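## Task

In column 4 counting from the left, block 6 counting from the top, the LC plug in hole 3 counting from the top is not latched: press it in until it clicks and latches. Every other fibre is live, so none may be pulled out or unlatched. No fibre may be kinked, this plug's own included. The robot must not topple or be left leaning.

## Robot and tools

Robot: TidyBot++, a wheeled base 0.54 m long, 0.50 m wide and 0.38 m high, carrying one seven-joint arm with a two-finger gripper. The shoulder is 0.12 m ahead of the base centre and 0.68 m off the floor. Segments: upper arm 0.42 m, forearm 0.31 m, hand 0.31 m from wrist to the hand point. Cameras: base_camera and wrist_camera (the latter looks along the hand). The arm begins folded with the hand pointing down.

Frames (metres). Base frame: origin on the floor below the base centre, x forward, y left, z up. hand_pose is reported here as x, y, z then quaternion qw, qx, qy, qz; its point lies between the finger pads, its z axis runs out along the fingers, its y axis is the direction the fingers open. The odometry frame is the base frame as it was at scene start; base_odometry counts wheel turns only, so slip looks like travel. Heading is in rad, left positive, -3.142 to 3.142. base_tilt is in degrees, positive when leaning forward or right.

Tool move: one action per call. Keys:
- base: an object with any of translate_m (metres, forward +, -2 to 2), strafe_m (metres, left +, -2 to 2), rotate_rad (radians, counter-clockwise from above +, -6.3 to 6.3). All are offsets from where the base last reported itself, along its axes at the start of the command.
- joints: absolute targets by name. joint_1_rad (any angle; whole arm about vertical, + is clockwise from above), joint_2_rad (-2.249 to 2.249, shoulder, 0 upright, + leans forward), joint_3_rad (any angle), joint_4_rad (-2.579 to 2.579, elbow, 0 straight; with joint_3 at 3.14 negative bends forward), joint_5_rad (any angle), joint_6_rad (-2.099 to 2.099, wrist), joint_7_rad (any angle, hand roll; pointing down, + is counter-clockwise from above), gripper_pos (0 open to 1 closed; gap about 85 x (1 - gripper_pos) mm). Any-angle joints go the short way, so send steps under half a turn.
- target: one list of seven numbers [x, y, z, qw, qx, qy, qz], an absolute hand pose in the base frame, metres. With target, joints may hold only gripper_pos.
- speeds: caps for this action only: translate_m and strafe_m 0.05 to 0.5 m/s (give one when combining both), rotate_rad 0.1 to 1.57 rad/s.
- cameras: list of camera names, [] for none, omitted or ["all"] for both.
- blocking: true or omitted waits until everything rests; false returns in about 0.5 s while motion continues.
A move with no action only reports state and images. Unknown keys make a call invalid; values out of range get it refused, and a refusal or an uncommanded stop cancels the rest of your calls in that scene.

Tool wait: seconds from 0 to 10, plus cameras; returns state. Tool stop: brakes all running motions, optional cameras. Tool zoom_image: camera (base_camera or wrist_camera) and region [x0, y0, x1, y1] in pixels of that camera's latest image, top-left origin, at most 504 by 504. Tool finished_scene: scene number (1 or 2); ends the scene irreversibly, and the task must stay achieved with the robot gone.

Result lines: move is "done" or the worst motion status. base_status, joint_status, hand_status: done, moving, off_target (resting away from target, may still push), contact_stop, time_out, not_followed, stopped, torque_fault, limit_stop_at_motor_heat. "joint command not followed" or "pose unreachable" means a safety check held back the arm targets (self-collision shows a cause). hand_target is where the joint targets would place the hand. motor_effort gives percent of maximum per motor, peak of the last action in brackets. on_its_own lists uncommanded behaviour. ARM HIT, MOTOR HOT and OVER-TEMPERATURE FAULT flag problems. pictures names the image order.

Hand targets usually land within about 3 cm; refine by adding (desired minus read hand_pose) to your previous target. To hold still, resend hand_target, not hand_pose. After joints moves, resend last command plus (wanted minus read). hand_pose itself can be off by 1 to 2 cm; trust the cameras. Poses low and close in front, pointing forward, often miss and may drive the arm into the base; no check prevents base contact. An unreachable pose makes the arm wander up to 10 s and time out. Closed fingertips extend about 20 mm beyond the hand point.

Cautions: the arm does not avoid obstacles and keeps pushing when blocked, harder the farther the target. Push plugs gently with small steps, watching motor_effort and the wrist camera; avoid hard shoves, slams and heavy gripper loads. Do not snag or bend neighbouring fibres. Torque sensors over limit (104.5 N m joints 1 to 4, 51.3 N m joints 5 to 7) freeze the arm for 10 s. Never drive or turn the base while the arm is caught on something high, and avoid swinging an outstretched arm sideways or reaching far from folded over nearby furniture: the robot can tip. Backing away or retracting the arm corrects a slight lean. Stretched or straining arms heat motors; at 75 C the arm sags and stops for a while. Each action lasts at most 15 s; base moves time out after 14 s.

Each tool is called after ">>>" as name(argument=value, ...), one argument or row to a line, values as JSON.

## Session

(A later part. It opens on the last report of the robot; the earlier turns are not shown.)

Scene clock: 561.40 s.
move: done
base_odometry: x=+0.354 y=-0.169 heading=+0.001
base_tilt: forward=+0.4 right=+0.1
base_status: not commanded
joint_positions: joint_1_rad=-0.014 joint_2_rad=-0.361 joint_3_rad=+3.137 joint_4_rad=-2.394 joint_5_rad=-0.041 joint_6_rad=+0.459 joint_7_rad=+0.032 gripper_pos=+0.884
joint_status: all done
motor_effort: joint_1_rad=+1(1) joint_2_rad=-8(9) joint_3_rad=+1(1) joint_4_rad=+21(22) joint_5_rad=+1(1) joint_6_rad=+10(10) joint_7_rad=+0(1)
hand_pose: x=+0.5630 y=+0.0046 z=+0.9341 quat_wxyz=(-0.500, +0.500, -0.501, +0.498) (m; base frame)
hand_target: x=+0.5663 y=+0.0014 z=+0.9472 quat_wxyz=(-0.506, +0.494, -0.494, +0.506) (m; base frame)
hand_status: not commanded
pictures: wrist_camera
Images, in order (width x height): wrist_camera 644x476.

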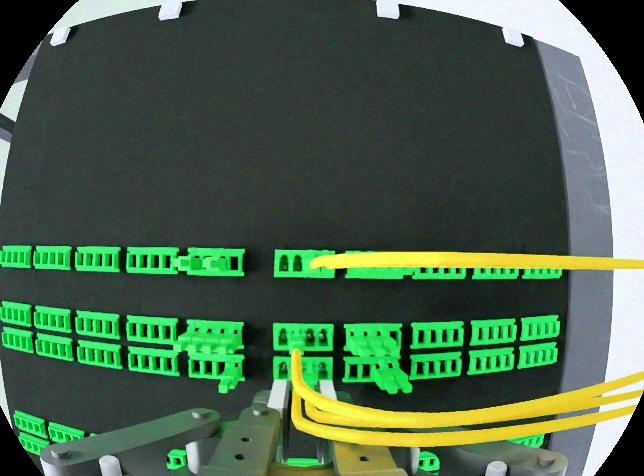

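>>> move(
  base={"translate_m": 0.010},
  speeds={"translate_m": 0.05},
  cameras=[],
)

>>> move(
  base={"translate_m": 0.007},
  speeds={"translate_m": 0.05},
  cameras=["wrist_camera"],
)

>>> zoom_image(
  camera="wrist_camera",
  region=[260, 340, 340, 400],
)

Scene clock: 566.60 s.
move: done
base_odometry: x=+0.364 y=-0.169 heading=+0.001
base_tilt: forward=+0.4 right=+0.1
base_status: done
joint_positions: joint_1_rad=-0.014 joint_2_rad=-0.372 joint_3_rad=+3.137 joint_4_rad=-2.403 joint_5_rad=-0.041 joint_6_rad=+0.459 joint_7_rad=+0.032 gripper_pos=+0.884
joint_status: not commanded
motor_effort: joint_1_rad=+0(1) joint_2_rad=-5(9) joint_3_rad=+1(2) joint_4_rad=+24(27) joint_5_rad=+2(2) joint_6_rad=+10(12) joint_7_rad=+0(1)
hand_pose: x=+0.5590 y=+0.0045 z=+0.9340 quat_wxyz=(-0.501, +0.500, -0.501, +0.499) (m; base frame)
hand_target: x=+0.5663 y=+0.0014 z=+0.9472 quat_wxyz=(-0.506, +0.494, -0.494, +0.506) (m; base frame)
hand_status: not commanded
pictures: none
No camera images: "cameras" was empty.

Scene clock: 567.30 s.
move: done
base_odometry: x=+0.371 y=-0.169 heading=+0.001
base_tilt: forward=+0.4 right=+0.1
base_status: done
joint_positions: joint_1_rad=-0.014 joint_2_rad=-0.379 joint_3_rad=+3.137 joint_4_rad=-2.408 joint_5_rad=-0.041 joint_6_rad=+0.459 joint_7_rad=+0.032 gripper_pos=+0.884
joint_status: not commanded
motor_effort: joint_1_rad=+0(1) joint_2_rad=-2(5) joint_3_rad=+1(1) joint_4_rad=+26(29) joint_5_rad=+2(2) joint_6_rad=+11(12) joint_7_rad=+1(1)
hand_pose: x=+0.5565 y=+0.0044 z=+0.9339 quat_wxyz=(-0.501, +0.499, -0.500, +0.499) (m; base frame)
hand_target: x=+0.5663 y=+0.0014 z=+0.9472 quat_wxyz=(-0.506, +0.494, -0.494, +0.506) (m; base frame)
hand_status: not commanded
pictures: wrist_camera
Images, in order (width x height): wrist_camera 644x476.

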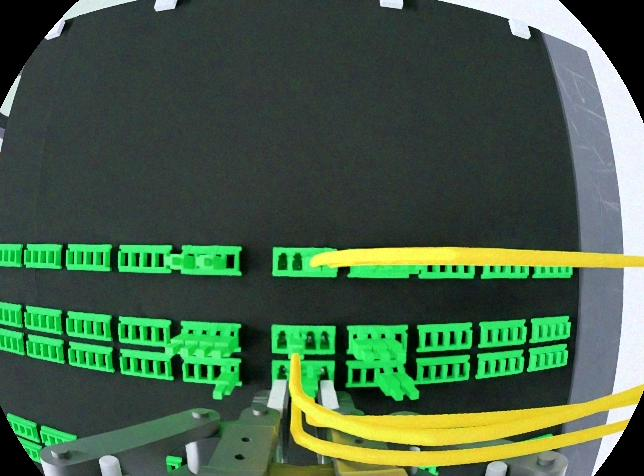

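Scaled by 6.300.

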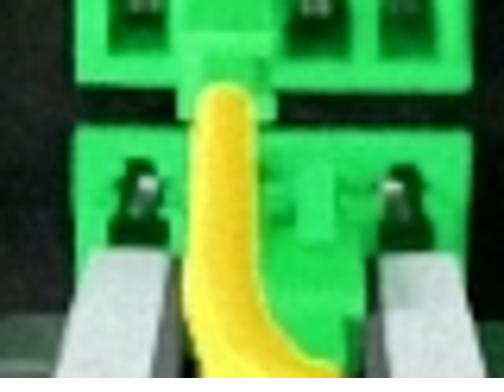

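>>> move(
  base={"translate_m": 0.008},
  speeds={"translate_m": 0.05},
  cameras=["wrist_camera"],
)

>>> zoom_image(
  camera="wrist_camera",
  region=[260, 340, 340, 400],
)

Scene clock: 571.07 s.
move: done
base_odometry: x=+0.378 y=-0.168 heading=+0.002
base_tilt: forward=+0.4 right=+0.1
base_status: done
joint_positions: joint_1_rad=-0.014 joint_2_rad=-0.389 joint_3_rad=+3.137 joint_4_rad=-2.416 joint_5_rad=-0.041 joint_6_rad=+0.459 joint_7_rad=+0.032 gripper_pos=+0.884
joint_status: not commanded
motor_effort: joint_1_rad=-1(1) joint_2_rad=+0(4) joint_3_rad=+0(1) joint_4_rad=+28(31) joint_5_rad=+2(2) joint_6_rad=+11(12) joint_7_rad=+0(1)
hand_pose: x=+0.5529 y=+0.0043 z=+0.9337 quat_wxyz=(-0.502, +0.499, -0.500, +0.500) (m; base frame)
hand_target: x=+0.5663 y=+0.0014 z=+0.9472 quat_wxyz=(-0.506, +0.494, -0.494, +0.506) (m; base frame)
hand_status: not commanded
pictures: wrist_camera
Images, in order (width x height): wrist_camera 644x476.

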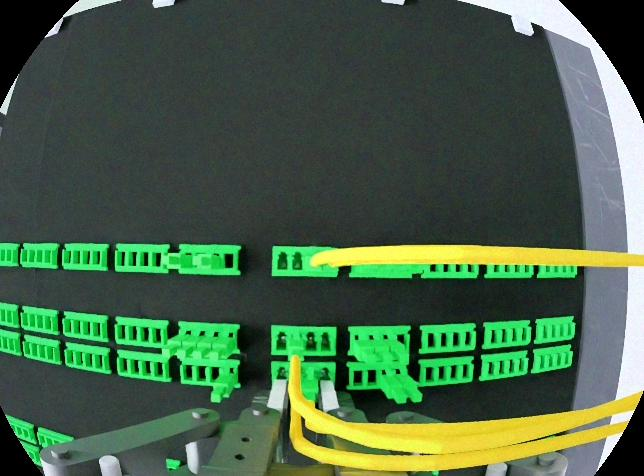

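Scaled by 6.300.

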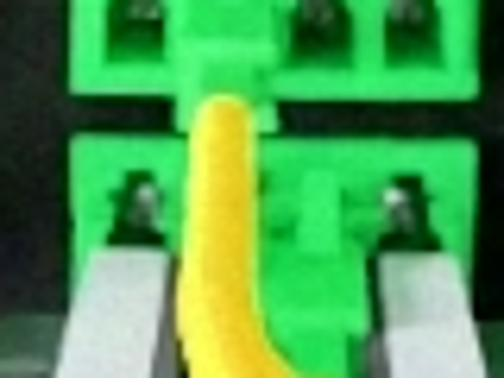

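>>> move(
  base={"translate_m": 0.009},
  speeds={"translate_m": 0.05},
  cameras=["wrist_camera"],
)

>>> zoom_image(
  camera="wrist_camera",
  region=[260, 340, 340, 400],
)

Scene clock: 574.87 s.
move: done
base_odometry: x=+0.387 y=-0.168 heading=+0.002
base_tilt: forward=+0.4 right=+0.1
base_status: done
joint_positions: joint_1_rad=-0.014 joint_2_rad=-0.412 joint_3_rad=+3.137 joint_4_rad=-2.432 joint_5_rad=-0.041 joint_6_rad=+0.459 joint_7_rad=+0.032 gripper_pos=+0.884
joint_status: not commanded
motor_effort: joint_1_rad=-1(2) joint_2_rad=+5(11) joint_3_rad=+0(1) joint_4_rad=+30(34) joint_5_rad=+2(2) joint_6_rad=+11(13) joint_7_rad=+0(1)
hand_pose: x=+0.5448 y=+0.0040 z=+0.9334 quat_wxyz=(-0.503, +0.497, -0.498, +0.501) (m; base frame)
hand_target: x=+0.5663 y=+0.0014 z=+0.9472 quat_wxyz=(-0.506, +0.494, -0.494, +0.506) (m; base frame)
hand_status: not commanded
pictures: wrist_camera
Images, in order (width x height): wrist_camera 644x476.

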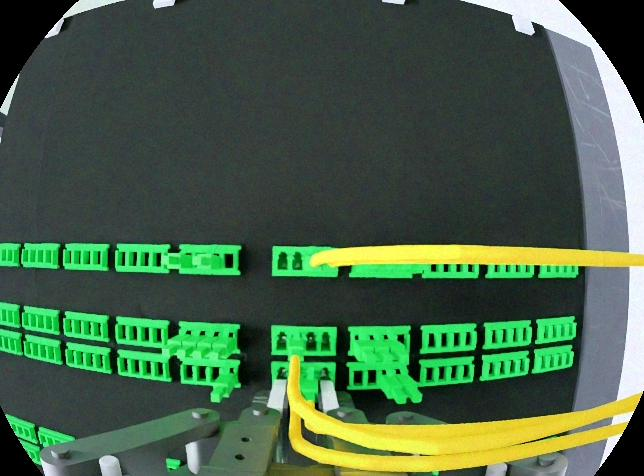

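Scaled by 6.300.

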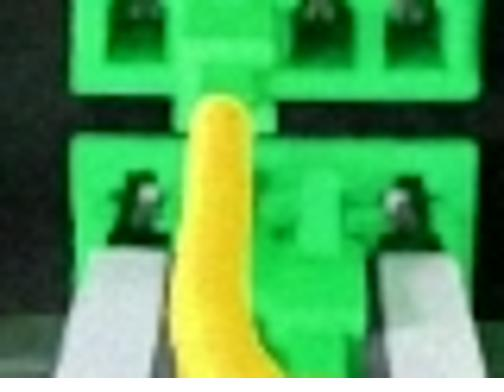

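>>> move(
  base={"translate_m": 0.006},
  speeds={"translate_m": 0.05},
  cameras=["wrist_camera"],
)

>>> zoom_image(
  camera="wrist_camera",
  region=[260, 340, 340, 400],
)

Scene clock: 583.40 s.
move: done
base_odometry: x=+0.392 y=-0.168 heading=+0.002
base_tilt: forward=+0.4 right=+0.1
base_status: done
joint_positions: joint_1_rad=-0.013 joint_2_rad=-0.426 joint_3_rad=+3.137 joint_4_rad=-2.443 joint_5_rad=-0.041 joint_6_rad=+0.459 joint_7_rad=+0.032 gripper_pos=+0.884
joint_status: not commanded
motor_effort: joint_1_rad=+0(2) joint_2_rad=+9(17) joint_3_rad=+2(2) joint_4_rad=+32(37) joint_5_rad=+1(2) joint_6_rad=+11(13) joint_7_rad=-1(1)
hand_pose: x=+0.5400 y=+0.0039 z=+0.9332 quat_wxyz=(-0.504, +0.496, -0.498, +0.502) (m; base frame)
hand_target: x=+0.5663 y=+0.0014 z=+0.9472 quat_wxyz=(-0.506, +0.494, -0.494, +0.506) (m; base frame)
hand_status: not commanded
pictures: wrist_camera
Images, in order (width x height): wrist_camera 644x476.

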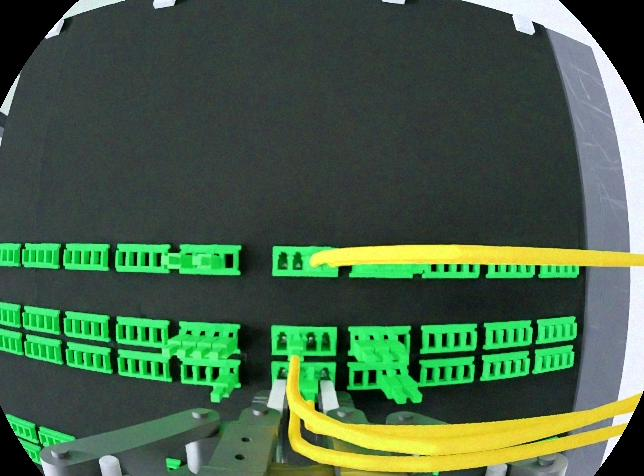

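Scaled by 6.300.

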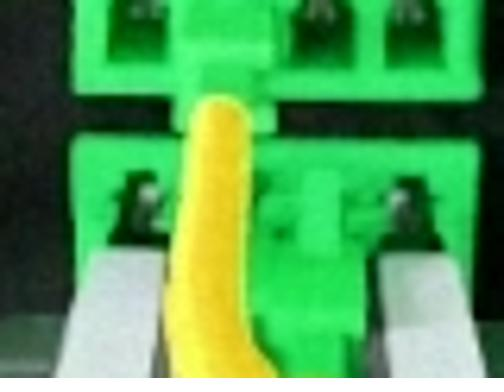

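>>> zoom_image(
  camera="wrist_camera",
  region=[290, 360, 330, 410],
)

Scaled by 10.080.

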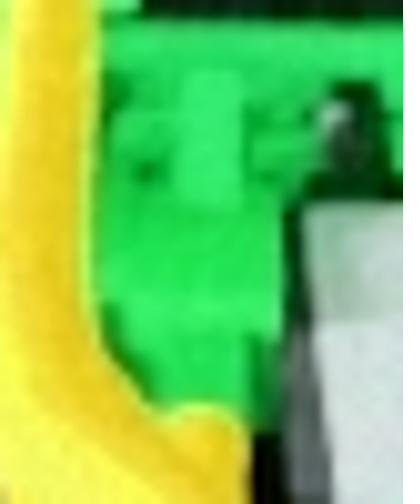

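>>> move(
  base={"translate_m": -0.016},
  speeds={"translate_m": 0.1},
  cameras=[],
)

Scene clock: 603.63 s.
move: done
base_odometry: x=+0.376 y=-0.169 heading=+0.002
base_tilt: forward=+0.4 right=+0.1
base_status: done
joint_positions: joint_1_rad=-0.013 joint_2_rad=-0.381 joint_3_rad=+3.137 joint_4_rad=-2.409 joint_5_rad=-0.041 joint_6_rad=+0.459 joint_7_rad=+0.032 gripper_pos=+0.884
joint_status: not commanded
motor_effort: joint_1_rad=+2(2) joint_2_rad=-1(10) joint_3_rad=+3(3) joint_4_rad=+25(31) joint_5_rad=+1(1) joint_6_rad=+10(11) joint_7_rad=+1(1)
hand_pose: x=+0.5557 y=+0.0041 z=+0.9338 quat_wxyz=(-0.501, +0.499, -0.500, +0.500) (m; base frame)
hand_target: x=+0.5663 y=+0.0014 z=+0.9472 quat_wxyz=(-0.506, +0.494, -0.494, +0.506) (m; base frame)
hand_status: not commanded
pictures: none
No camera images: "cameras" was empty.

>>> move(
  joints={"gripper_pos": 0.86},
  cameras=["wrist_camera"],
)

>>> zoom_image(
  camera="wrist_camera",
  region=[260, 340, 340, 400],
)

Scene clock: 606.40 s.
move: done
base_odometry: x=+0.376 y=-0.169 heading=+0.002
base_tilt: forward=+0.4 right=+0.1
base_status: not commanded
joint_positions: joint_1_rad=-0.013 joint_2_rad=-0.381 joint_3_rad=+3.137 joint_4_rad=-2.409 joint_5_rad=-0.041 joint_6_rad=+0.458 joint_7_rad=+0.032 gripper_pos=+0.860
joint_status: all done
motor_effort: joint_1_rad=+1(2) joint_2_rad=-3(5) joint_3_rad=+2(3) joint_4_rad=+26(28) joint_5_rad=+1(1) joint_6_rad=+11(12) joint_7_rad=+0(1)
hand_pose: x=+0.5558 y=+0.0041 z=+0.9336 quat_wxyz=(-0.501, +0.499, -0.501, +0.499) (m; base frame)
hand_target: x=+0.5663 y=+0.0014 z=+0.9472 quat_wxyz=(-0.506, +0.494, -0.494, +0.506) (m; base frame)
hand_status: not commanded
pictures: wrist_camera
Images, in order (width x height): wrist_camera 644x476.

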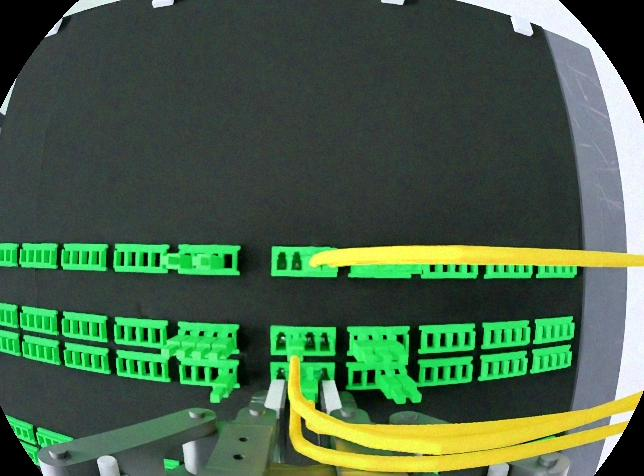

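Scaled by 6.300.

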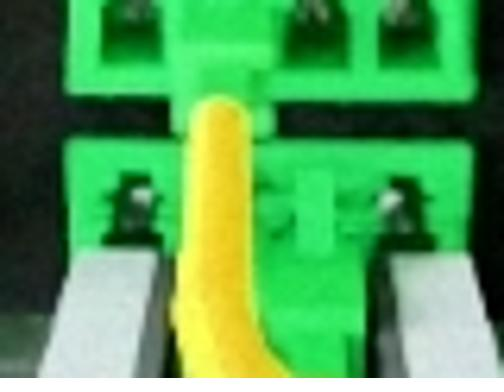

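>>> move(
  base={"translate_m": -0.02},
  speeds={"translate_m": 0.1},
  cameras=[],
)

>>> move(
  base={"strafe_m": 0.014},
  speeds={"strafe_m": 0.1},
  cameras=["wrist_camera"],
)

>>> zoom_image(
  camera="wrist_camera",
  region=[260, 330, 340, 390],
)

Scene clock: 613.57 s.
move: done
base_odometry: x=+0.356 y=-0.169 heading=+0.002
base_tilt: forward=+0.4 right=+0.1
base_status: done
joint_positions: joint_1_rad=-0.013 joint_2_rad=-0.357 joint_3_rad=+3.137 joint_4_rad=-2.389 joint_5_rad=-0.041 joint_6_rad=+0.458 joint_7_rad=+0.032 gripper_pos=+0.860
joint_status: not commanded
motor_effort: joint_1_rad=+0(1) joint_2_rad=-9(11) joint_3_rad=+1(2) joint_4_rad=+23(26) joint_5_rad=+1(1) joint_6_rad=+10(11) joint_7_rad=+0(1)
hand_pose: x=+0.5648 y=+0.0043 z=+0.9350 quat_wxyz=(-0.500, +0.500, -0.501, +0.498) (m; base frame)
hand_target: x=+0.5663 y=+0.0014 z=+0.9472 quat_wxyz=(-0.506, +0.494, -0.494, +0.506) (m; base frame)
hand_status: not commanded
pictures: none
No camera images: "cameras" was empty.

Scene clock: 614.27 s.
move: done
base_odometry: x=+0.356 y=-0.155 heading=+0.002
base_tilt: forward=+0.4 right=+0.1
base_status: done
joint_positions: joint_1_rad=-0.013 joint_2_rad=-0.357 joint_3_rad=+3.137 joint_4_rad=-2.388 joint_5_rad=-0.041 joint_6_rad=+0.458 joint_7_rad=+0.032 gripper_pos=+0.860
joint_status: not commanded
motor_effort: joint_1_rad=+1(1) joint_2_rad=-8(9) joint_3_rad=+1(3) joint_4_rad=+19(22) joint_5_rad=+1(2) joint_6_rad=+8(10) joint_7_rad=+0(1)
hand_pose: x=+0.5650 y=+0.0042 z=+0.9359 quat_wxyz=(-0.500, +0.500, -0.501, +0.499) (m; base frame)
hand_target: x=+0.5663 y=+0.0014 z=+0.9472 quat_wxyz=(-0.506, +0.494, -0.494, +0.506) (m; base frame)
hand_status: not commanded
pictures: wrist_camera
Images, in order (width x height): wrist_camera 644x476.

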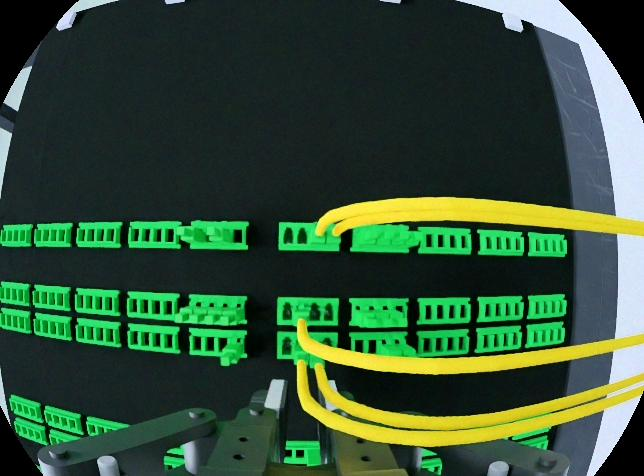

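Scaled by 6.300.

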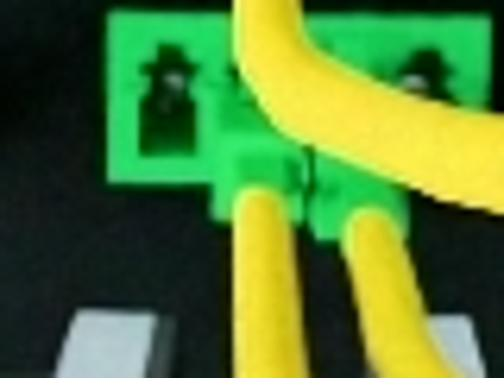

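>>> zoom_image(
  camera="wrist_camera",
  region=[285, 340, 333, 376],
)

Scaled by 10.500.

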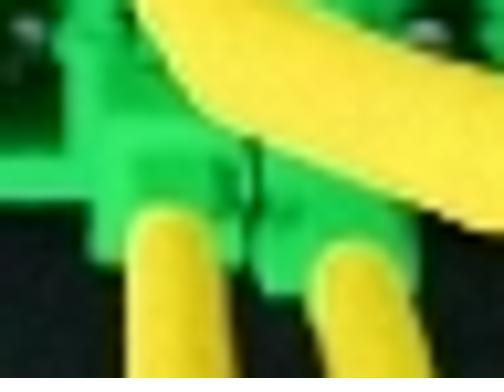

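>>> move(
  joints={"joint_4_rad": -2.414},
  cameras=[],
)

Scene clock: 700.30 s.
move: done
base_odometry: x=+0.356 y=-0.155 heading=+0.002
base_tilt: forward=+0.4 right=+0.1
base_status: not commanded
joint_positions: joint_1_rad=-0.013 joint_2_rad=-0.357 joint_3_rad=+3.137 joint_4_rad=-2.401 joint_5_rad=-0.041 joint_6_rad=+0.458 joint_7_rad=+0.032 gripper_pos=+0.860
joint_status: all done
motor_effort: joint_1_rad=+1(1) joint_2_rad=-7(8) joint_3_rad=+1(1) joint_4_rad=+19(20) joint_5_rad=+1(1) joint_6_rad=+8(8) joint_7_rad=+0(1)
hand_pose: x=+0.5630 y=+0.0042 z=+0.9277 quat_wxyz=(-0.497, +0.503, -0.505, +0.495) (m; base frame)
hand_target: x=+0.5609 y=+0.0014 z=+0.9245 quat_wxyz=(-0.496, +0.504, -0.504, +0.496) (m; base frame)
hand_status: not commanded
pictures: none
No camera images: "cameras" was empty.

>>> move(
  joints={"joint_4_rad": -2.376},
  cameras=["wrist_camera"],
)

>>> zoom_image(
  camera="wrist_camera",
  region=[260, 340, 340, 400],
)

Scene clock: 704.47 s.
move: done
base_odometry: x=+0.356 y=-0.155 heading=+0.002
base_tilt: forward=+0.4 right=+0.1
base_status: not commanded
joint_positions: joint_1_rad=-0.013 joint_2_rad=-0.357 joint_3_rad=+3.137 joint_4_rad=-2.385 joint_5_rad=-0.041 joint_6_rad=+0.458 joint_7_rad=+0.032 gripper_pos=+0.860
joint_status: all done
motor_effort: joint_1_rad=+0(1) joint_2_rad=-7(8) joint_3_rad=+1(1) joint_4_rad=+19(21) joint_5_rad=+1(1) joint_6_rad=+7(9) joint_7_rad=-1(2)
hand_pose: x=+0.5653 y=+0.0042 z=+0.9373 quat_wxyz=(-0.501, +0.499, -0.501, +0.499) (m; base frame)
hand_target: x=+0.5662 y=+0.0014 z=+0.9470 quat_wxyz=(-0.506, +0.494, -0.494, +0.506) (m; base frame)
hand_status: not commanded
pictures: wrist_camera
Images, in order (width x height): wrist_camera 644x476.

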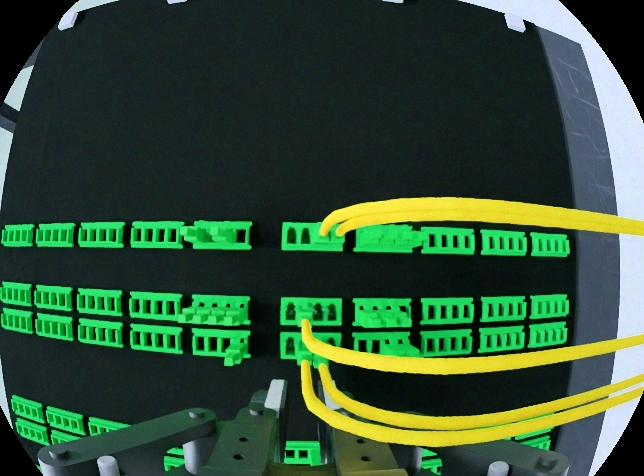

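Scaled by 6.300.

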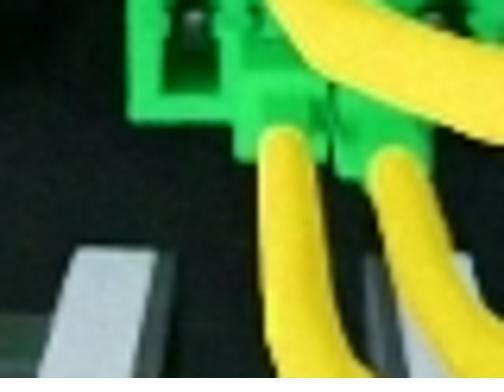

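>>> move(
  joints={"joint_4_rad": -2.4055},
  cameras=["wrist_camera"],
)

>>> zoom_image(
  camera="wrist_camera",
  region=[260, 340, 340, 400],
)

Scene clock: 708.53 s.
move: done
base_odometry: x=+0.356 y=-0.155 heading=+0.002
base_tilt: forward=+0.4 right=+0.1
base_status: not commanded
joint_positions: joint_1_rad=-0.013 joint_2_rad=-0.357 joint_3_rad=+3.137 joint_4_rad=-2.394 joint_5_rad=-0.041 joint_6_rad=+0.458 joint_7_rad=+0.032 gripper_pos=+0.860
joint_status: all done
motor_effort: joint_1_rad=+0(1) joint_2_rad=-8(8) joint_3_rad=+1(1) joint_4_rad=+19(20) joint_5_rad=+1(1) joint_6_rad=+8(8) joint_7_rad=+0(1)
hand_pose: x=+0.5641 y=+0.0042 z=+0.9321 quat_wxyz=(-0.499, +0.501, -0.503, +0.497) (m; base frame)
hand_target: x=+0.5622 y=+0.0014 z=+0.9296 quat_wxyz=(-0.498, +0.502, -0.502, +0.498) (m; base frame)
hand_status: not commanded
pictures: wrist_camera
Images, in order (width x height): wrist_camera 644x476.

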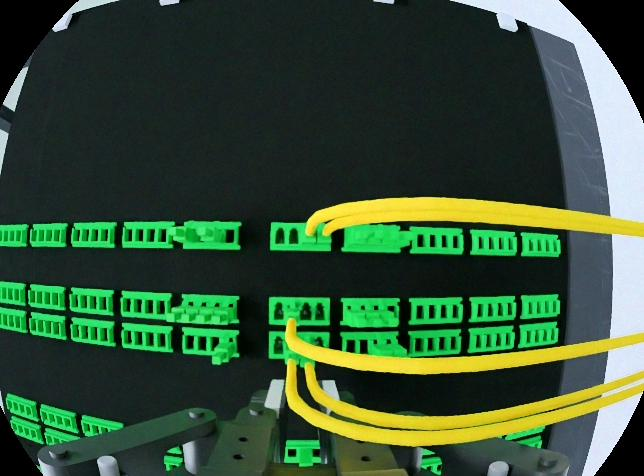

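Scaled by 6.300.

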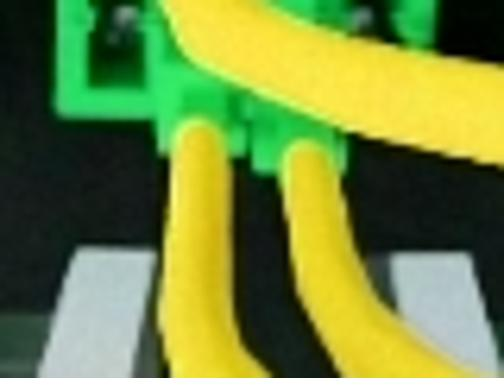

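>>> move(
  joints={"joint_4_rad": -2.382},
  cameras=["wrist_camera"],
)

>>> zoom_image(
  camera="wrist_camera",
  region=[260, 340, 340, 400],
)

Scene clock: 713.30 s.
move: done
base_odometry: x=+0.356 y=-0.155 heading=+0.002
base_tilt: forward=+0.4 right=+0.1
base_status: not commanded
joint_positions: joint_1_rad=-0.013 joint_2_rad=-0.357 joint_3_rad=+3.137 joint_4_rad=-2.388 joint_5_rad=-0.041 joint_6_rad=+0.458 joint_7_rad=+0.032 gripper_pos=+0.860
joint_status: all done
motor_effort: joint_1_rad=+1(1) joint_2_rad=-7(8) joint_3_rad=+1(1) joint_4_rad=+19(20) joint_5_rad=+1(1) joint_6_rad=+8(8) joint_7_rad=+0(1)
hand_pose: x=+0.5649 y=+0.0042 z=+0.9355 quat_wxyz=(-0.500, +0.500, -0.501, +0.499) (m; base frame)
hand_target: x=+0.5654 y=+0.0014 z=+0.9435 quat_wxyz=(-0.504, +0.496, -0.496, +0.504) (m; base frame)
hand_status: not commanded
pictures: wrist_camera
Images, in order (width x height): wrist_camera 644x476.

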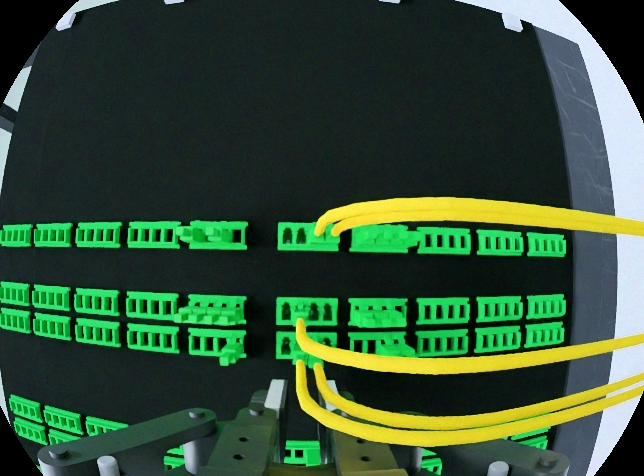

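Scaled by 6.300.

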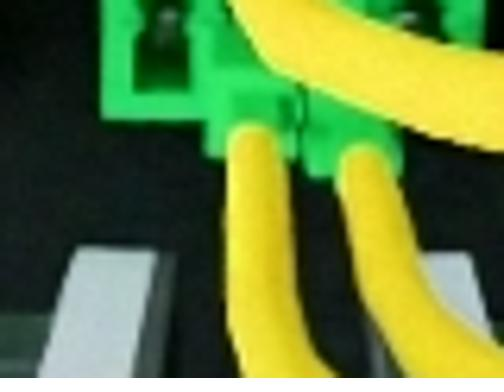

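>>> move(
  joints={"joint_4_rad": -2.402},
  cameras=["wrist_camera"],
)

>>> zoom_image(
  camera="wrist_camera",
  region=[260, 340, 340, 400],
)

Scene clock: 717.17 s.
move: done
base_odometry: x=+0.356 y=-0.155 heading=+0.002
base_tilt: forward=+0.4 right=+0.1
base_status: not commanded
joint_positions: joint_1_rad=-0.013 joint_2_rad=-0.357 joint_3_rad=+3.137 joint_4_rad=-2.392 joint_5_rad=-0.041 joint_6_rad=+0.458 joint_7_rad=+0.032 gripper_pos=+0.860
joint_status: all done
motor_effort: joint_1_rad=+1(1) joint_2_rad=-8(8) joint_3_rad=+1(1) joint_4_rad=+19(20) joint_5_rad=+1(1) joint_6_rad=+8(8) joint_7_rad=+0(1)
hand_pose: x=+0.5644 y=+0.0042 z=+0.9333 quat_wxyz=(-0.499, +0.501, -0.502, +0.498) (m; base frame)
hand_target: x=+0.5627 y=+0.0014 z=+0.9316 quat_wxyz=(-0.499, +0.501, -0.501, +0.499) (m; base frame)
hand_status: not commanded
pictures: wrist_camera
Images, in order (width x height): wrist_camera 644x476.

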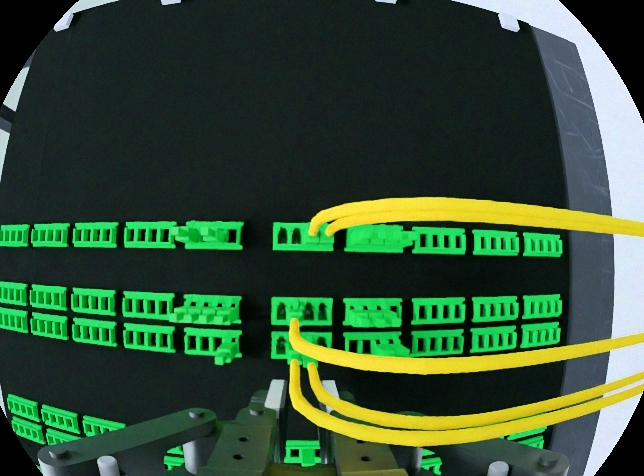

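Scaled by 6.300.

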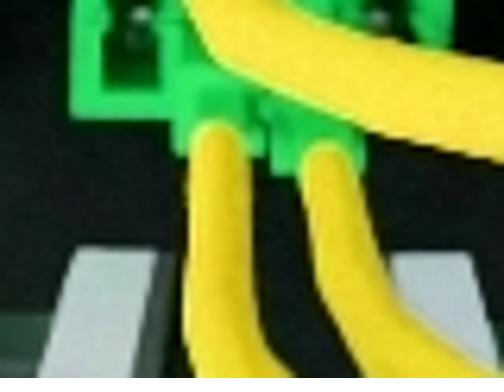

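>>> move(
  base={"strafe_m": -0.015},
  speeds={"strafe_m": 0.05},
  cameras=[],
)

>>> move(
  joints={"gripper_pos": 0.876},
  cameras=[],
)

>>> move(
  joints={"gripper_pos": 0.886},
  cameras=["wrist_camera"],
)

>>> zoom_image(
  camera="wrist_camera",
  region=[260, 360, 340, 420],
)

Scene clock: 723.43 s.
move: done
base_odometry: x=+0.356 y=-0.170 heading=+0.002
base_tilt: forward=+0.4 right=+0.1
base_status: done
joint_positions: joint_1_rad=-0.013 joint_2_rad=-0.357 joint_3_rad=+3.137 joint_4_rad=-2.392 joint_5_rad=-0.041 joint_6_rad=+0.458 joint_7_rad=+0.032 gripper_pos=+0.860
joint_status: not commanded
motor_effort: joint_1_rad=+1(1) joint_2_rad=-7(9) joint_3_rad=+1(3) joint_4_rad=+18(19) joint_5_rad=+1(1) joint_6_rad=+7(8) joint_7_rad=+0(1)
hand_pose: x=+0.5644 y=+0.0042 z=+0.9333 quat_wxyz=(-0.499, +0.501, -0.502, +0.498) (m; base frame)
hand_target: x=+0.5627 y=+0.0014 z=+0.9316 quat_wxyz=(-0.499, +0.501, -0.501, +0.499) (m; base frame)
hand_status: not commanded
pictures: none
No camera images: "cameras" was empty.

Scene clock: 723.83 s.
move: done
base_odometry: x=+0.356 y=-0.170 heading=+0.002
base_tilt: forward=+0.4 right=+0.1
base_status: not commanded
joint_positions: joint_1_rad=-0.013 joint_2_rad=-0.357 joint_3_rad=+3.137 joint_4_rad=-2.392 joint_5_rad=-0.041 joint_6_rad=+0.459 joint_7_rad=+0.032 gripper_pos=+0.876
joint_status: all done
motor_effort: joint_1_rad=+1(1) joint_2_rad=-6(6) joint_3_rad=+1(2) joint_4_rad=+17(18) joint_5_rad=+1(1) joint_6_rad=+6(6) joint_7_rad=+0(1)
hand_pose: x=+0.5643 y=+0.0042 z=+0.9338 quat_wxyz=(-0.499, +0.501, -0.502, +0.498) (m; base frame)
hand_target: x=+0.5627 y=+0.0014 z=+0.9316 quat_wxyz=(-0.499, +0.501, -0.501, +0.499) (m; base frame)
hand_status: not commanded
pictures: none
No camera images: "cameras" was empty.

Scene clock: 724.17 s.
move: done
base_odometry: x=+0.356 y=-0.170 heading=+0.002
base_tilt: forward=+0.4 right=+0.1
base_status: not commanded
joint_positions: joint_1_rad=-0.013 joint_2_rad=-0.357 joint_3_rad=+3.137 joint_4_rad=-2.392 joint_5_rad=-0.041 joint_6_rad=+0.459 joint_7_rad=+0.032 gripper_pos=+0.884
joint_status: all done
motor_effort: joint_1_rad=+1(1) joint_2_rad=-6(6) joint_3_rad=+1(2) joint_4_rad=+18(19) joint_5_rad=+1(1) joint_6_rad=+7(7) joint_7_rad=+0(1)
hand_pose: x=+0.5643 y=+0.0042 z=+0.9338 quat_wxyz=(-0.499, +0.501, -0.502, +0.498) (m; base frame)
hand_target: x=+0.5627 y=+0.0014 z=+0.9316 quat_wxyz=(-0.499, +0.501, -0.501, +0.499) (m; base frame)
hand_status: not commanded
pictures: wrist_camera
Images, in order (width x height): wrist_camera 644x476.

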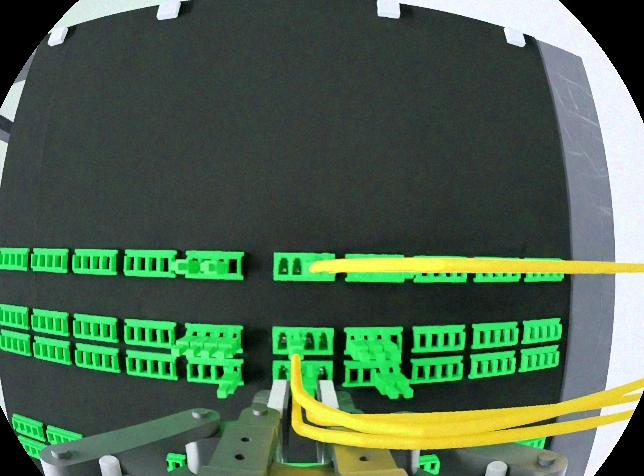

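Scaled by 6.300.

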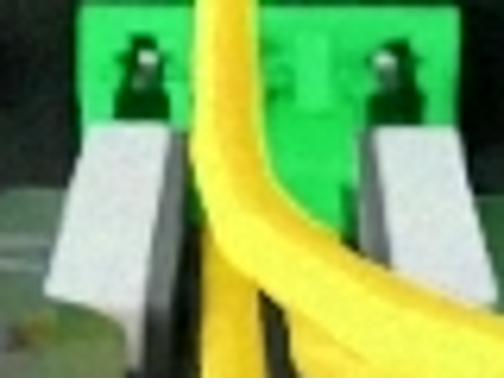

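>>> move(
  base={"translate_m": 0.018},
  speeds={"translate_m": 0.05},
  cameras=["wrist_camera"],
)

>>> zoom_image(
  camera="wrist_camera",
  region=[280, 350, 340, 410],
)

>>> move(
  base={"translate_m": 0.010},
  speeds={"translate_m": 0.05},
  cameras=["wrist_camera"],
)

>>> zoom_image(
  camera="wrist_camera",
  region=[280, 350, 340, 410],
)

Scene clock: 729.70 s.
move: done
base_odometry: x=+0.374 y=-0.169 heading=+0.002
base_tilt: forward=+0.4 right=+0.1
base_status: done
joint_positions: joint_1_rad=-0.013 joint_2_rad=-0.386 joint_3_rad=+3.137 joint_4_rad=-2.414 joint_5_rad=-0.041 joint_6_rad=+0.459 joint_7_rad=+0.032 gripper_pos=+0.884
joint_status: not commanded
motor_effort: joint_1_rad=+0(1) joint_2_rad=-1(7) joint_3_rad=+1(2) joint_4_rad=+22(25) joint_5_rad=+1(2) joint_6_rad=+8(9) joint_7_rad=+0(1)
hand_pose: x=+0.5539 y=+0.0039 z=+0.9335 quat_wxyz=(-0.501, +0.499, -0.500, +0.500) (m; base frame)
hand_target: x=+0.5627 y=+0.0014 z=+0.9316 quat_wxyz=(-0.499, +0.501, -0.501, +0.499) (m; base frame)
hand_status: not commanded
pictures: wrist_camera
Images, in order (width x height): wrist_camera 644x476.

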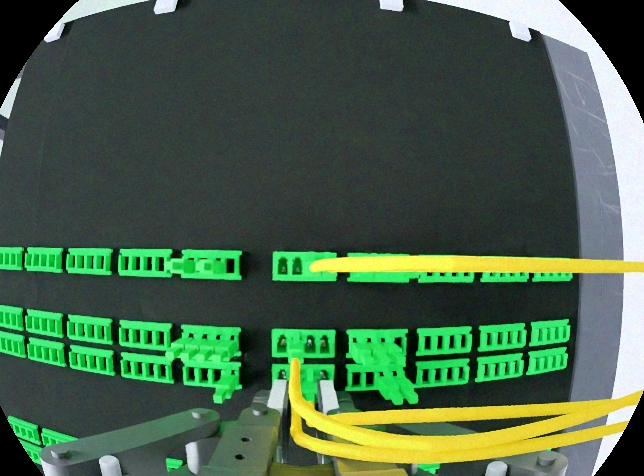

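Scaled by 8.400.

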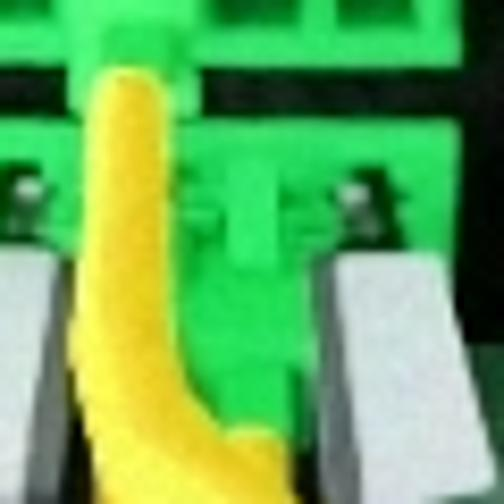

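Scene clock: 730.33 s.
move: done
base_odometry: x=+0.383 y=-0.169 heading=+0.002
base_tilt: forward=+0.4 right=+0.1
base_status: done
joint_positions: joint_1_rad=-0.013 joint_2_rad=-0.404 joint_3_rad=+3.137 joint_4_rad=-2.427 joint_5_rad=-0.041 joint_6_rad=+0.459 joint_7_rad=+0.032 gripper_pos=+0.884
joint_status: not commanded
motor_effort: joint_1_rad=+0(1) joint_2_rad=+3(6) joint_3_rad=+1(1) joint_4_rad=+25(28) joint_5_rad=+2(2) joint_6_rad=+8(10) joint_7_rad=-1(1)
hand_pose: x=+0.5475 y=+0.0038 z=+0.9333 quat_wxyz=(-0.502, +0.498, -0.499, +0.501) (m; base frame)
hand_target: x=+0.5627 y=+0.0014 z=+0.9316 quat_wxyz=(-0.499, +0.501, -0.501, +0.499) (m; base frame)
hand_status: not commanded
pictures: wrist_camera
Images, in order (width x height): wrist_camera 644x476.

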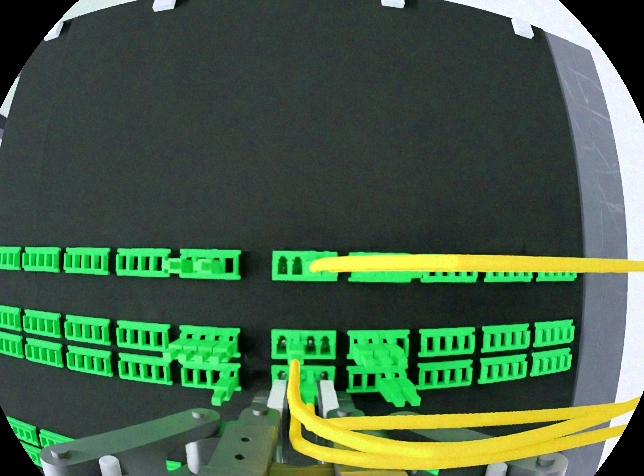

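Scaled by 8.400.

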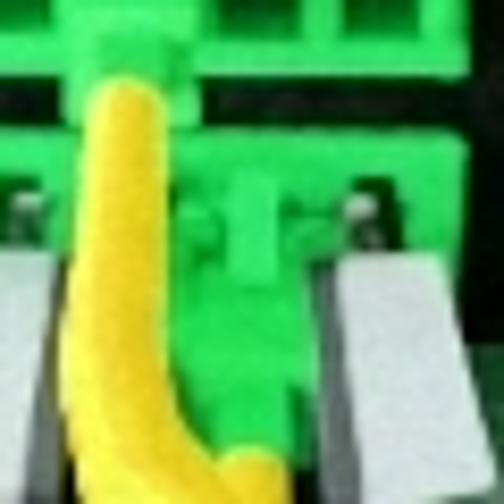

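>>> move(
  base={"translate_m": 0.010},
  speeds={"translate_m": 0.05},
  cameras=["wrist_camera"],
)

>>> zoom_image(
  camera="wrist_camera",
  region=[280, 350, 340, 410],
)

>>> move(
  base={"translate_m": 0.008},
  speeds={"translate_m": 0.05},
  cameras=["wrist_camera"],
)

>>> zoom_image(
  camera="wrist_camera",
  region=[280, 350, 340, 410],
)

Scene clock: 742.17 s.
move: done
base_odometry: x=+0.393 y=-0.169 heading=+0.003
base_tilt: forward=+0.4 right=+0.1
base_status: done
joint_positions: joint_1_rad=-0.013 joint_2_rad=-0.427 joint_3_rad=+3.137 joint_4_rad=-2.444 joint_5_rad=-0.041 joint_6_rad=+0.459 joint_7_rad=+0.032 gripper_pos=+0.884
joint_status: not commanded
motor_effort: joint_1_rad=+0(1) joint_2_rad=+9(13) joint_3_rad=+1(2) joint_4_rad=+28(31) joint_5_rad=+1(2) joint_6_rad=+9(10) joint_7_rad=-1(1)
hand_pose: x=+0.5395 y=+0.0036 z=+0.9329 quat_wxyz=(-0.504, +0.496, -0.498, +0.503) (m; base frame)
hand_target: x=+0.5627 y=+0.0014 z=+0.9316 quat_wxyz=(-0.499, +0.501, -0.501, +0.499) (m; base frame)
hand_status: not commanded
pictures: wrist_camera
Images, in order (width x height): wrist_camera 644x476.

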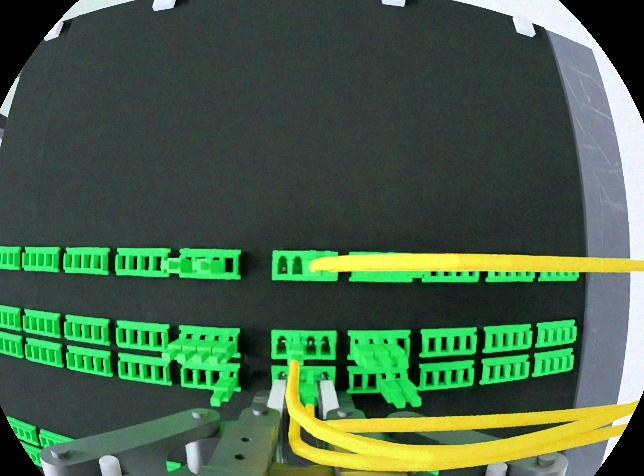

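Scaled by 8.400.

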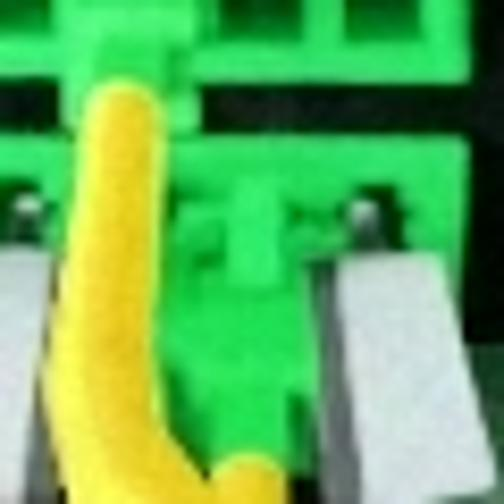

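Scene clock: 742.87 s.
move: done
base_odometry: x=+0.400 y=-0.169 heading=+0.003
base_tilt: forward=+0.4 right=+0.1
base_status: done
joint_positions: joint_1_rad=-0.013 joint_2_rad=-0.446 joint_3_rad=+3.137 joint_4_rad=-2.458 joint_5_rad=-0.041 joint_6_rad=+0.459 joint_7_rad=+0.032 gripper_pos=+0.884
joint_status: not commanded
motor_effort: joint_1_rad=+1(2) joint_2_rad=+13(19) joint_3_rad=+3(3) joint_4_rad=+30(34) joint_5_rad=+1(2) joint_6_rad=+9(11) joint_7_rad=+0(1)
hand_pose: x=+0.5328 y=+0.0035 z=+0.9327 quat_wxyz=(-0.505, +0.495, -0.496, +0.504) (m; base frame)
hand_target: x=+0.5627 y=+0.0014 z=+0.9316 quat_wxyz=(-0.499, +0.501, -0.501, +0.499) (m; base frame)
hand_status: not commanded
pictures: wrist_camera
Images, in order (width x height): wrist_camera 644x476.

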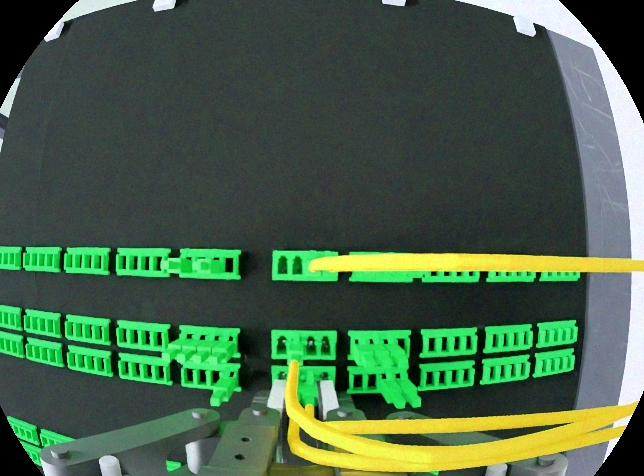

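Scaled by 8.400.

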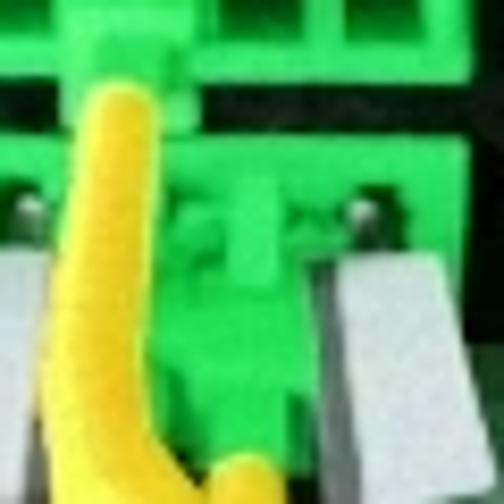

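>>> zoom_image(
  camera="wrist_camera",
  region=[340, 320, 430, 410],
)

>>> zoom_image(
  camera="wrist_camera",
  region=[160, 320, 250, 410],
)

Scaled by 5.600.

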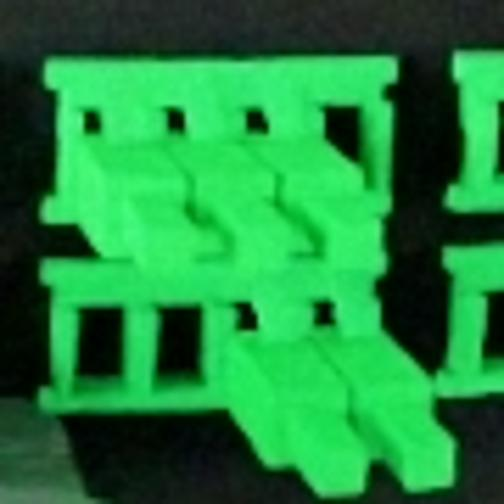

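Scaled by 5.600.

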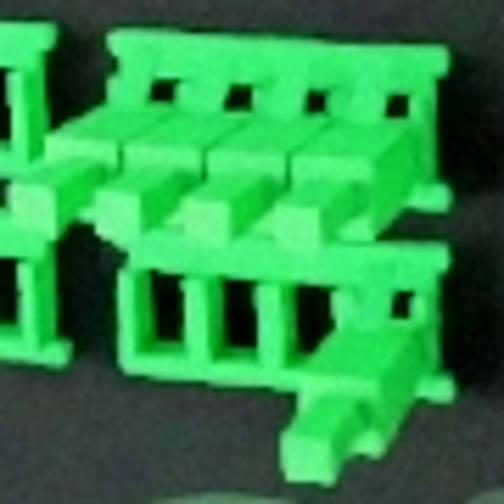

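>>> move(
  base={"translate_m": -0.020},
  speeds={"translate_m": 0.1},
  cameras=[],
)

>>> move(
  joints={"gripper_pos": 0.855},
  cameras=[],
)

>>> move(
  base={"translate_m": -0.024},
  speeds={"translate_m": 0.1},
  cameras=["wrist_camera"],
)

>>> zoom_image(
  camera="wrist_camera",
  region=[270, 345, 340, 415],
)

Scene clock: 843.87 s.
move: done
base_odometry: x=+0.380 y=-0.169 heading=+0.003
base_tilt: forward=+0.4 right=+0.1
base_status: done
joint_positions: joint_1_rad=-0.013 joint_2_rad=-0.390 joint_3_rad=+3.136 joint_4_rad=-2.417 joint_5_rad=-0.041 joint_6_rad=+0.459 joint_7_rad=+0.032 gripper_pos=+0.884
joint_status: not commanded
motor_effort: joint_1_rad=+3(3) joint_2_rad=+1(14) joint_3_rad=+4(5) joint_4_rad=+22(29) joint_5_rad=+0(1) joint_6_rad=+7(9) joint_7_rad=+0(1)
hand_pose: x=+0.5523 y=+0.0039 z=+0.9334 quat_wxyz=(-0.501, +0.499, -0.500, +0.500) (m; base frame)
hand_target: x=+0.5627 y=+0.0014 z=+0.9316 quat_wxyz=(-0.499, +0.501, -0.501, +0.499) (m; base frame)
hand_status: not commanded
pictures: none
No camera images: "cameras" was empty.

Scene clock: 844.27 s.
move: done
base_odometry: x=+0.380 y=-0.169 heading=+0.003
base_tilt: forward=+0.4 right=+0.1
base_status: not commanded
joint_positions: joint_1_rad=-0.013 joint_2_rad=-0.390 joint_3_rad=+3.136 joint_4_rad=-2.418 joint_5_rad=-0.041 joint_6_rad=+0.459 joint_7_rad=+0.032 gripper_pos=+0.855
joint_status: all done
motor_effort: joint_1_rad=+2(2) joint_2_rad=-1(3) joint_3_rad=+3(4) joint_4_rad=+22(27) joint_5_rad=+0(0) joint_6_rad=+8(12) joint_7_rad=-1(1)
hand_pose: x=+0.5523 y=+0.0039 z=+0.9327 quat_wxyz=(-0.501, +0.499, -0.500, +0.500) (m; base frame)
hand_target: x=+0.5627 y=+0.0014 z=+0.9316 quat_wxyz=(-0.499, +0.501, -0.501, +0.499) (m; base frame)
hand_status: not commanded
pictures: none
No camera images: "cameras" was empty.

Scene clock: 845.07 s.
move: done
base_odometry: x=+0.356 y=-0.169 heading=+0.002
base_tilt: forward=+0.4 right=+0.1
base_status: done
joint_positions: joint_1_rad=-0.013 joint_2_rad=-0.366 joint_3_rad=+3.136 joint_4_rad=-2.400 joint_5_rad=-0.041 joint_6_rad=+0.459 joint_7_rad=+0.032 gripper_pos=+0.855
joint_status: not commanded
motor_effort: joint_1_rad=+1(2) joint_2_rad=-6(8) joint_3_rad=+1(3) joint_4_rad=+18(22) joint_5_rad=+1(1) joint_6_rad=+6(8) joint_7_rad=+0(1)
hand_pose: x=+0.5607 y=+0.0040 z=+0.9328 quat_wxyz=(-0.499, +0.500, -0.502, +0.498) (m; base frame)
hand_target: x=+0.5627 y=+0.0014 z=+0.9316 quat_wxyz=(-0.499, +0.501, -0.501, +0.499) (m; base frame)
hand_status: not commanded
pictures: wrist_camera
Images, in order (width x height): wrist_camera 644x476.

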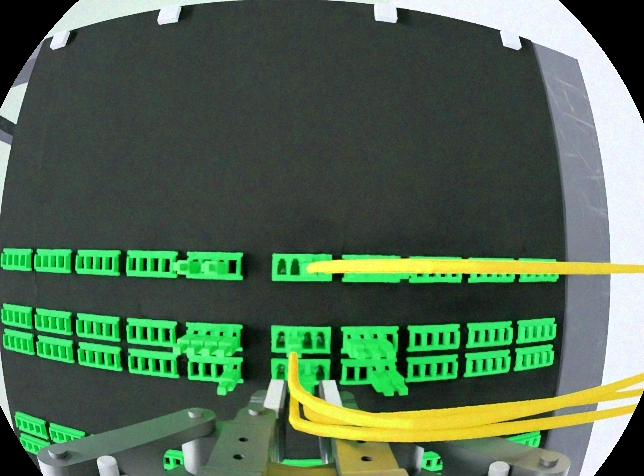

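Scaled by 7.200.

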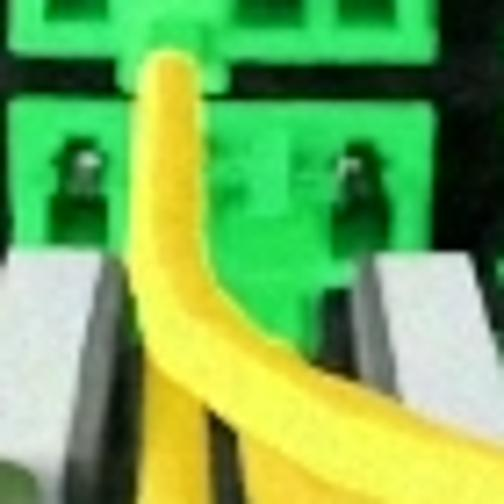

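>>> move(
  base={"translate_m": -0.010},
  speeds={"translate_m": 0.1},
  cameras=["wrist_camera"],
)

>>> zoom_image(
  camera="wrist_camera",
  region=[270, 345, 340, 415],
)

Scene clock: 850.27 s.
move: done
base_odometry: x=+0.346 y=-0.170 heading=+0.002
base_tilt: forward=+0.4 right=+0.1
base_status: done
joint_positions: joint_1_rad=-0.013 joint_2_rad=-0.365 joint_3_rad=+3.136 joint_4_rad=-2.400 joint_5_rad=-0.041 joint_6_rad=+0.459 joint_7_rad=+0.032 gripper_pos=+0.855
joint_status: not commanded
motor_effort: joint_1_rad=+0(1) joint_2_rad=-7(9) joint_3_rad=+1(2) joint_4_rad=+19(20) joint_5_rad=+1(1) joint_6_rad=+8(8) joint_7_rad=+0(1)
hand_pose: x=+0.5610 y=+0.0040 z=+0.9323 quat_wxyz=(-0.499, +0.501, -0.502, +0.498) (m; base frame)
hand_target: x=+0.5627 y=+0.0014 z=+0.9316 quat_wxyz=(-0.499, +0.501, -0.501, +0.499) (m; base frame)
hand_status: not commanded
pictures: wrist_camera
Images, in order (width x height): wrist_camera 644x476.

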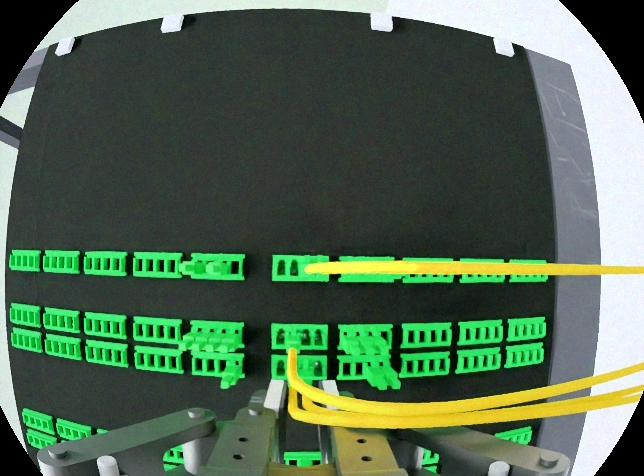

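Scaled by 7.200.

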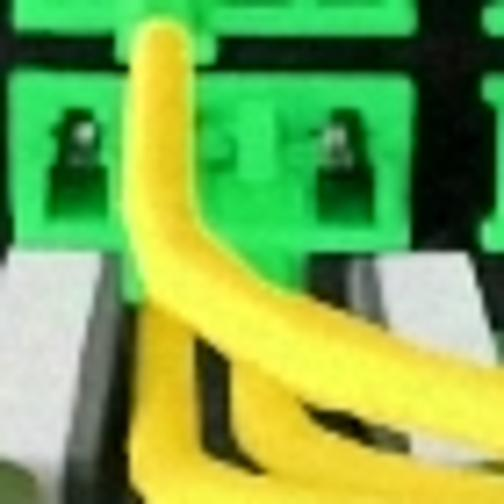

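>>> move(
  joints={"joint_4_rad": -2.389},
  cameras=[],
)

Scene clock: 855.77 s.
move: done
base_odometry: x=+0.346 y=-0.170 heading=+0.002
base_tilt: forward=+0.4 right=+0.1
base_status: not commanded
joint_positions: joint_1_rad=-0.013 joint_2_rad=-0.365 joint_3_rad=+3.136 joint_4_rad=-2.398 joint_5_rad=-0.041 joint_6_rad=+0.459 joint_7_rad=+0.032 gripper_pos=+0.855
joint_status: all done
motor_effort: joint_1_rad=+1(1) joint_2_rad=-8(8) joint_3_rad=+1(1) joint_4_rad=+19(20) joint_5_rad=+1(1) joint_6_rad=+8(8) joint_7_rad=+0(1)
hand_pose: x=+0.5613 y=+0.0040 z=+0.9337 quat_wxyz=(-0.500, +0.500, -0.502, +0.499) (m; base frame)
hand_target: x=+0.5645 y=+0.0014 z=+0.9393 quat_wxyz=(-0.502, +0.498, -0.498, +0.502) (m; base frame)
hand_status: not commanded
pictures: none
No camera images: "cameras" was empty.


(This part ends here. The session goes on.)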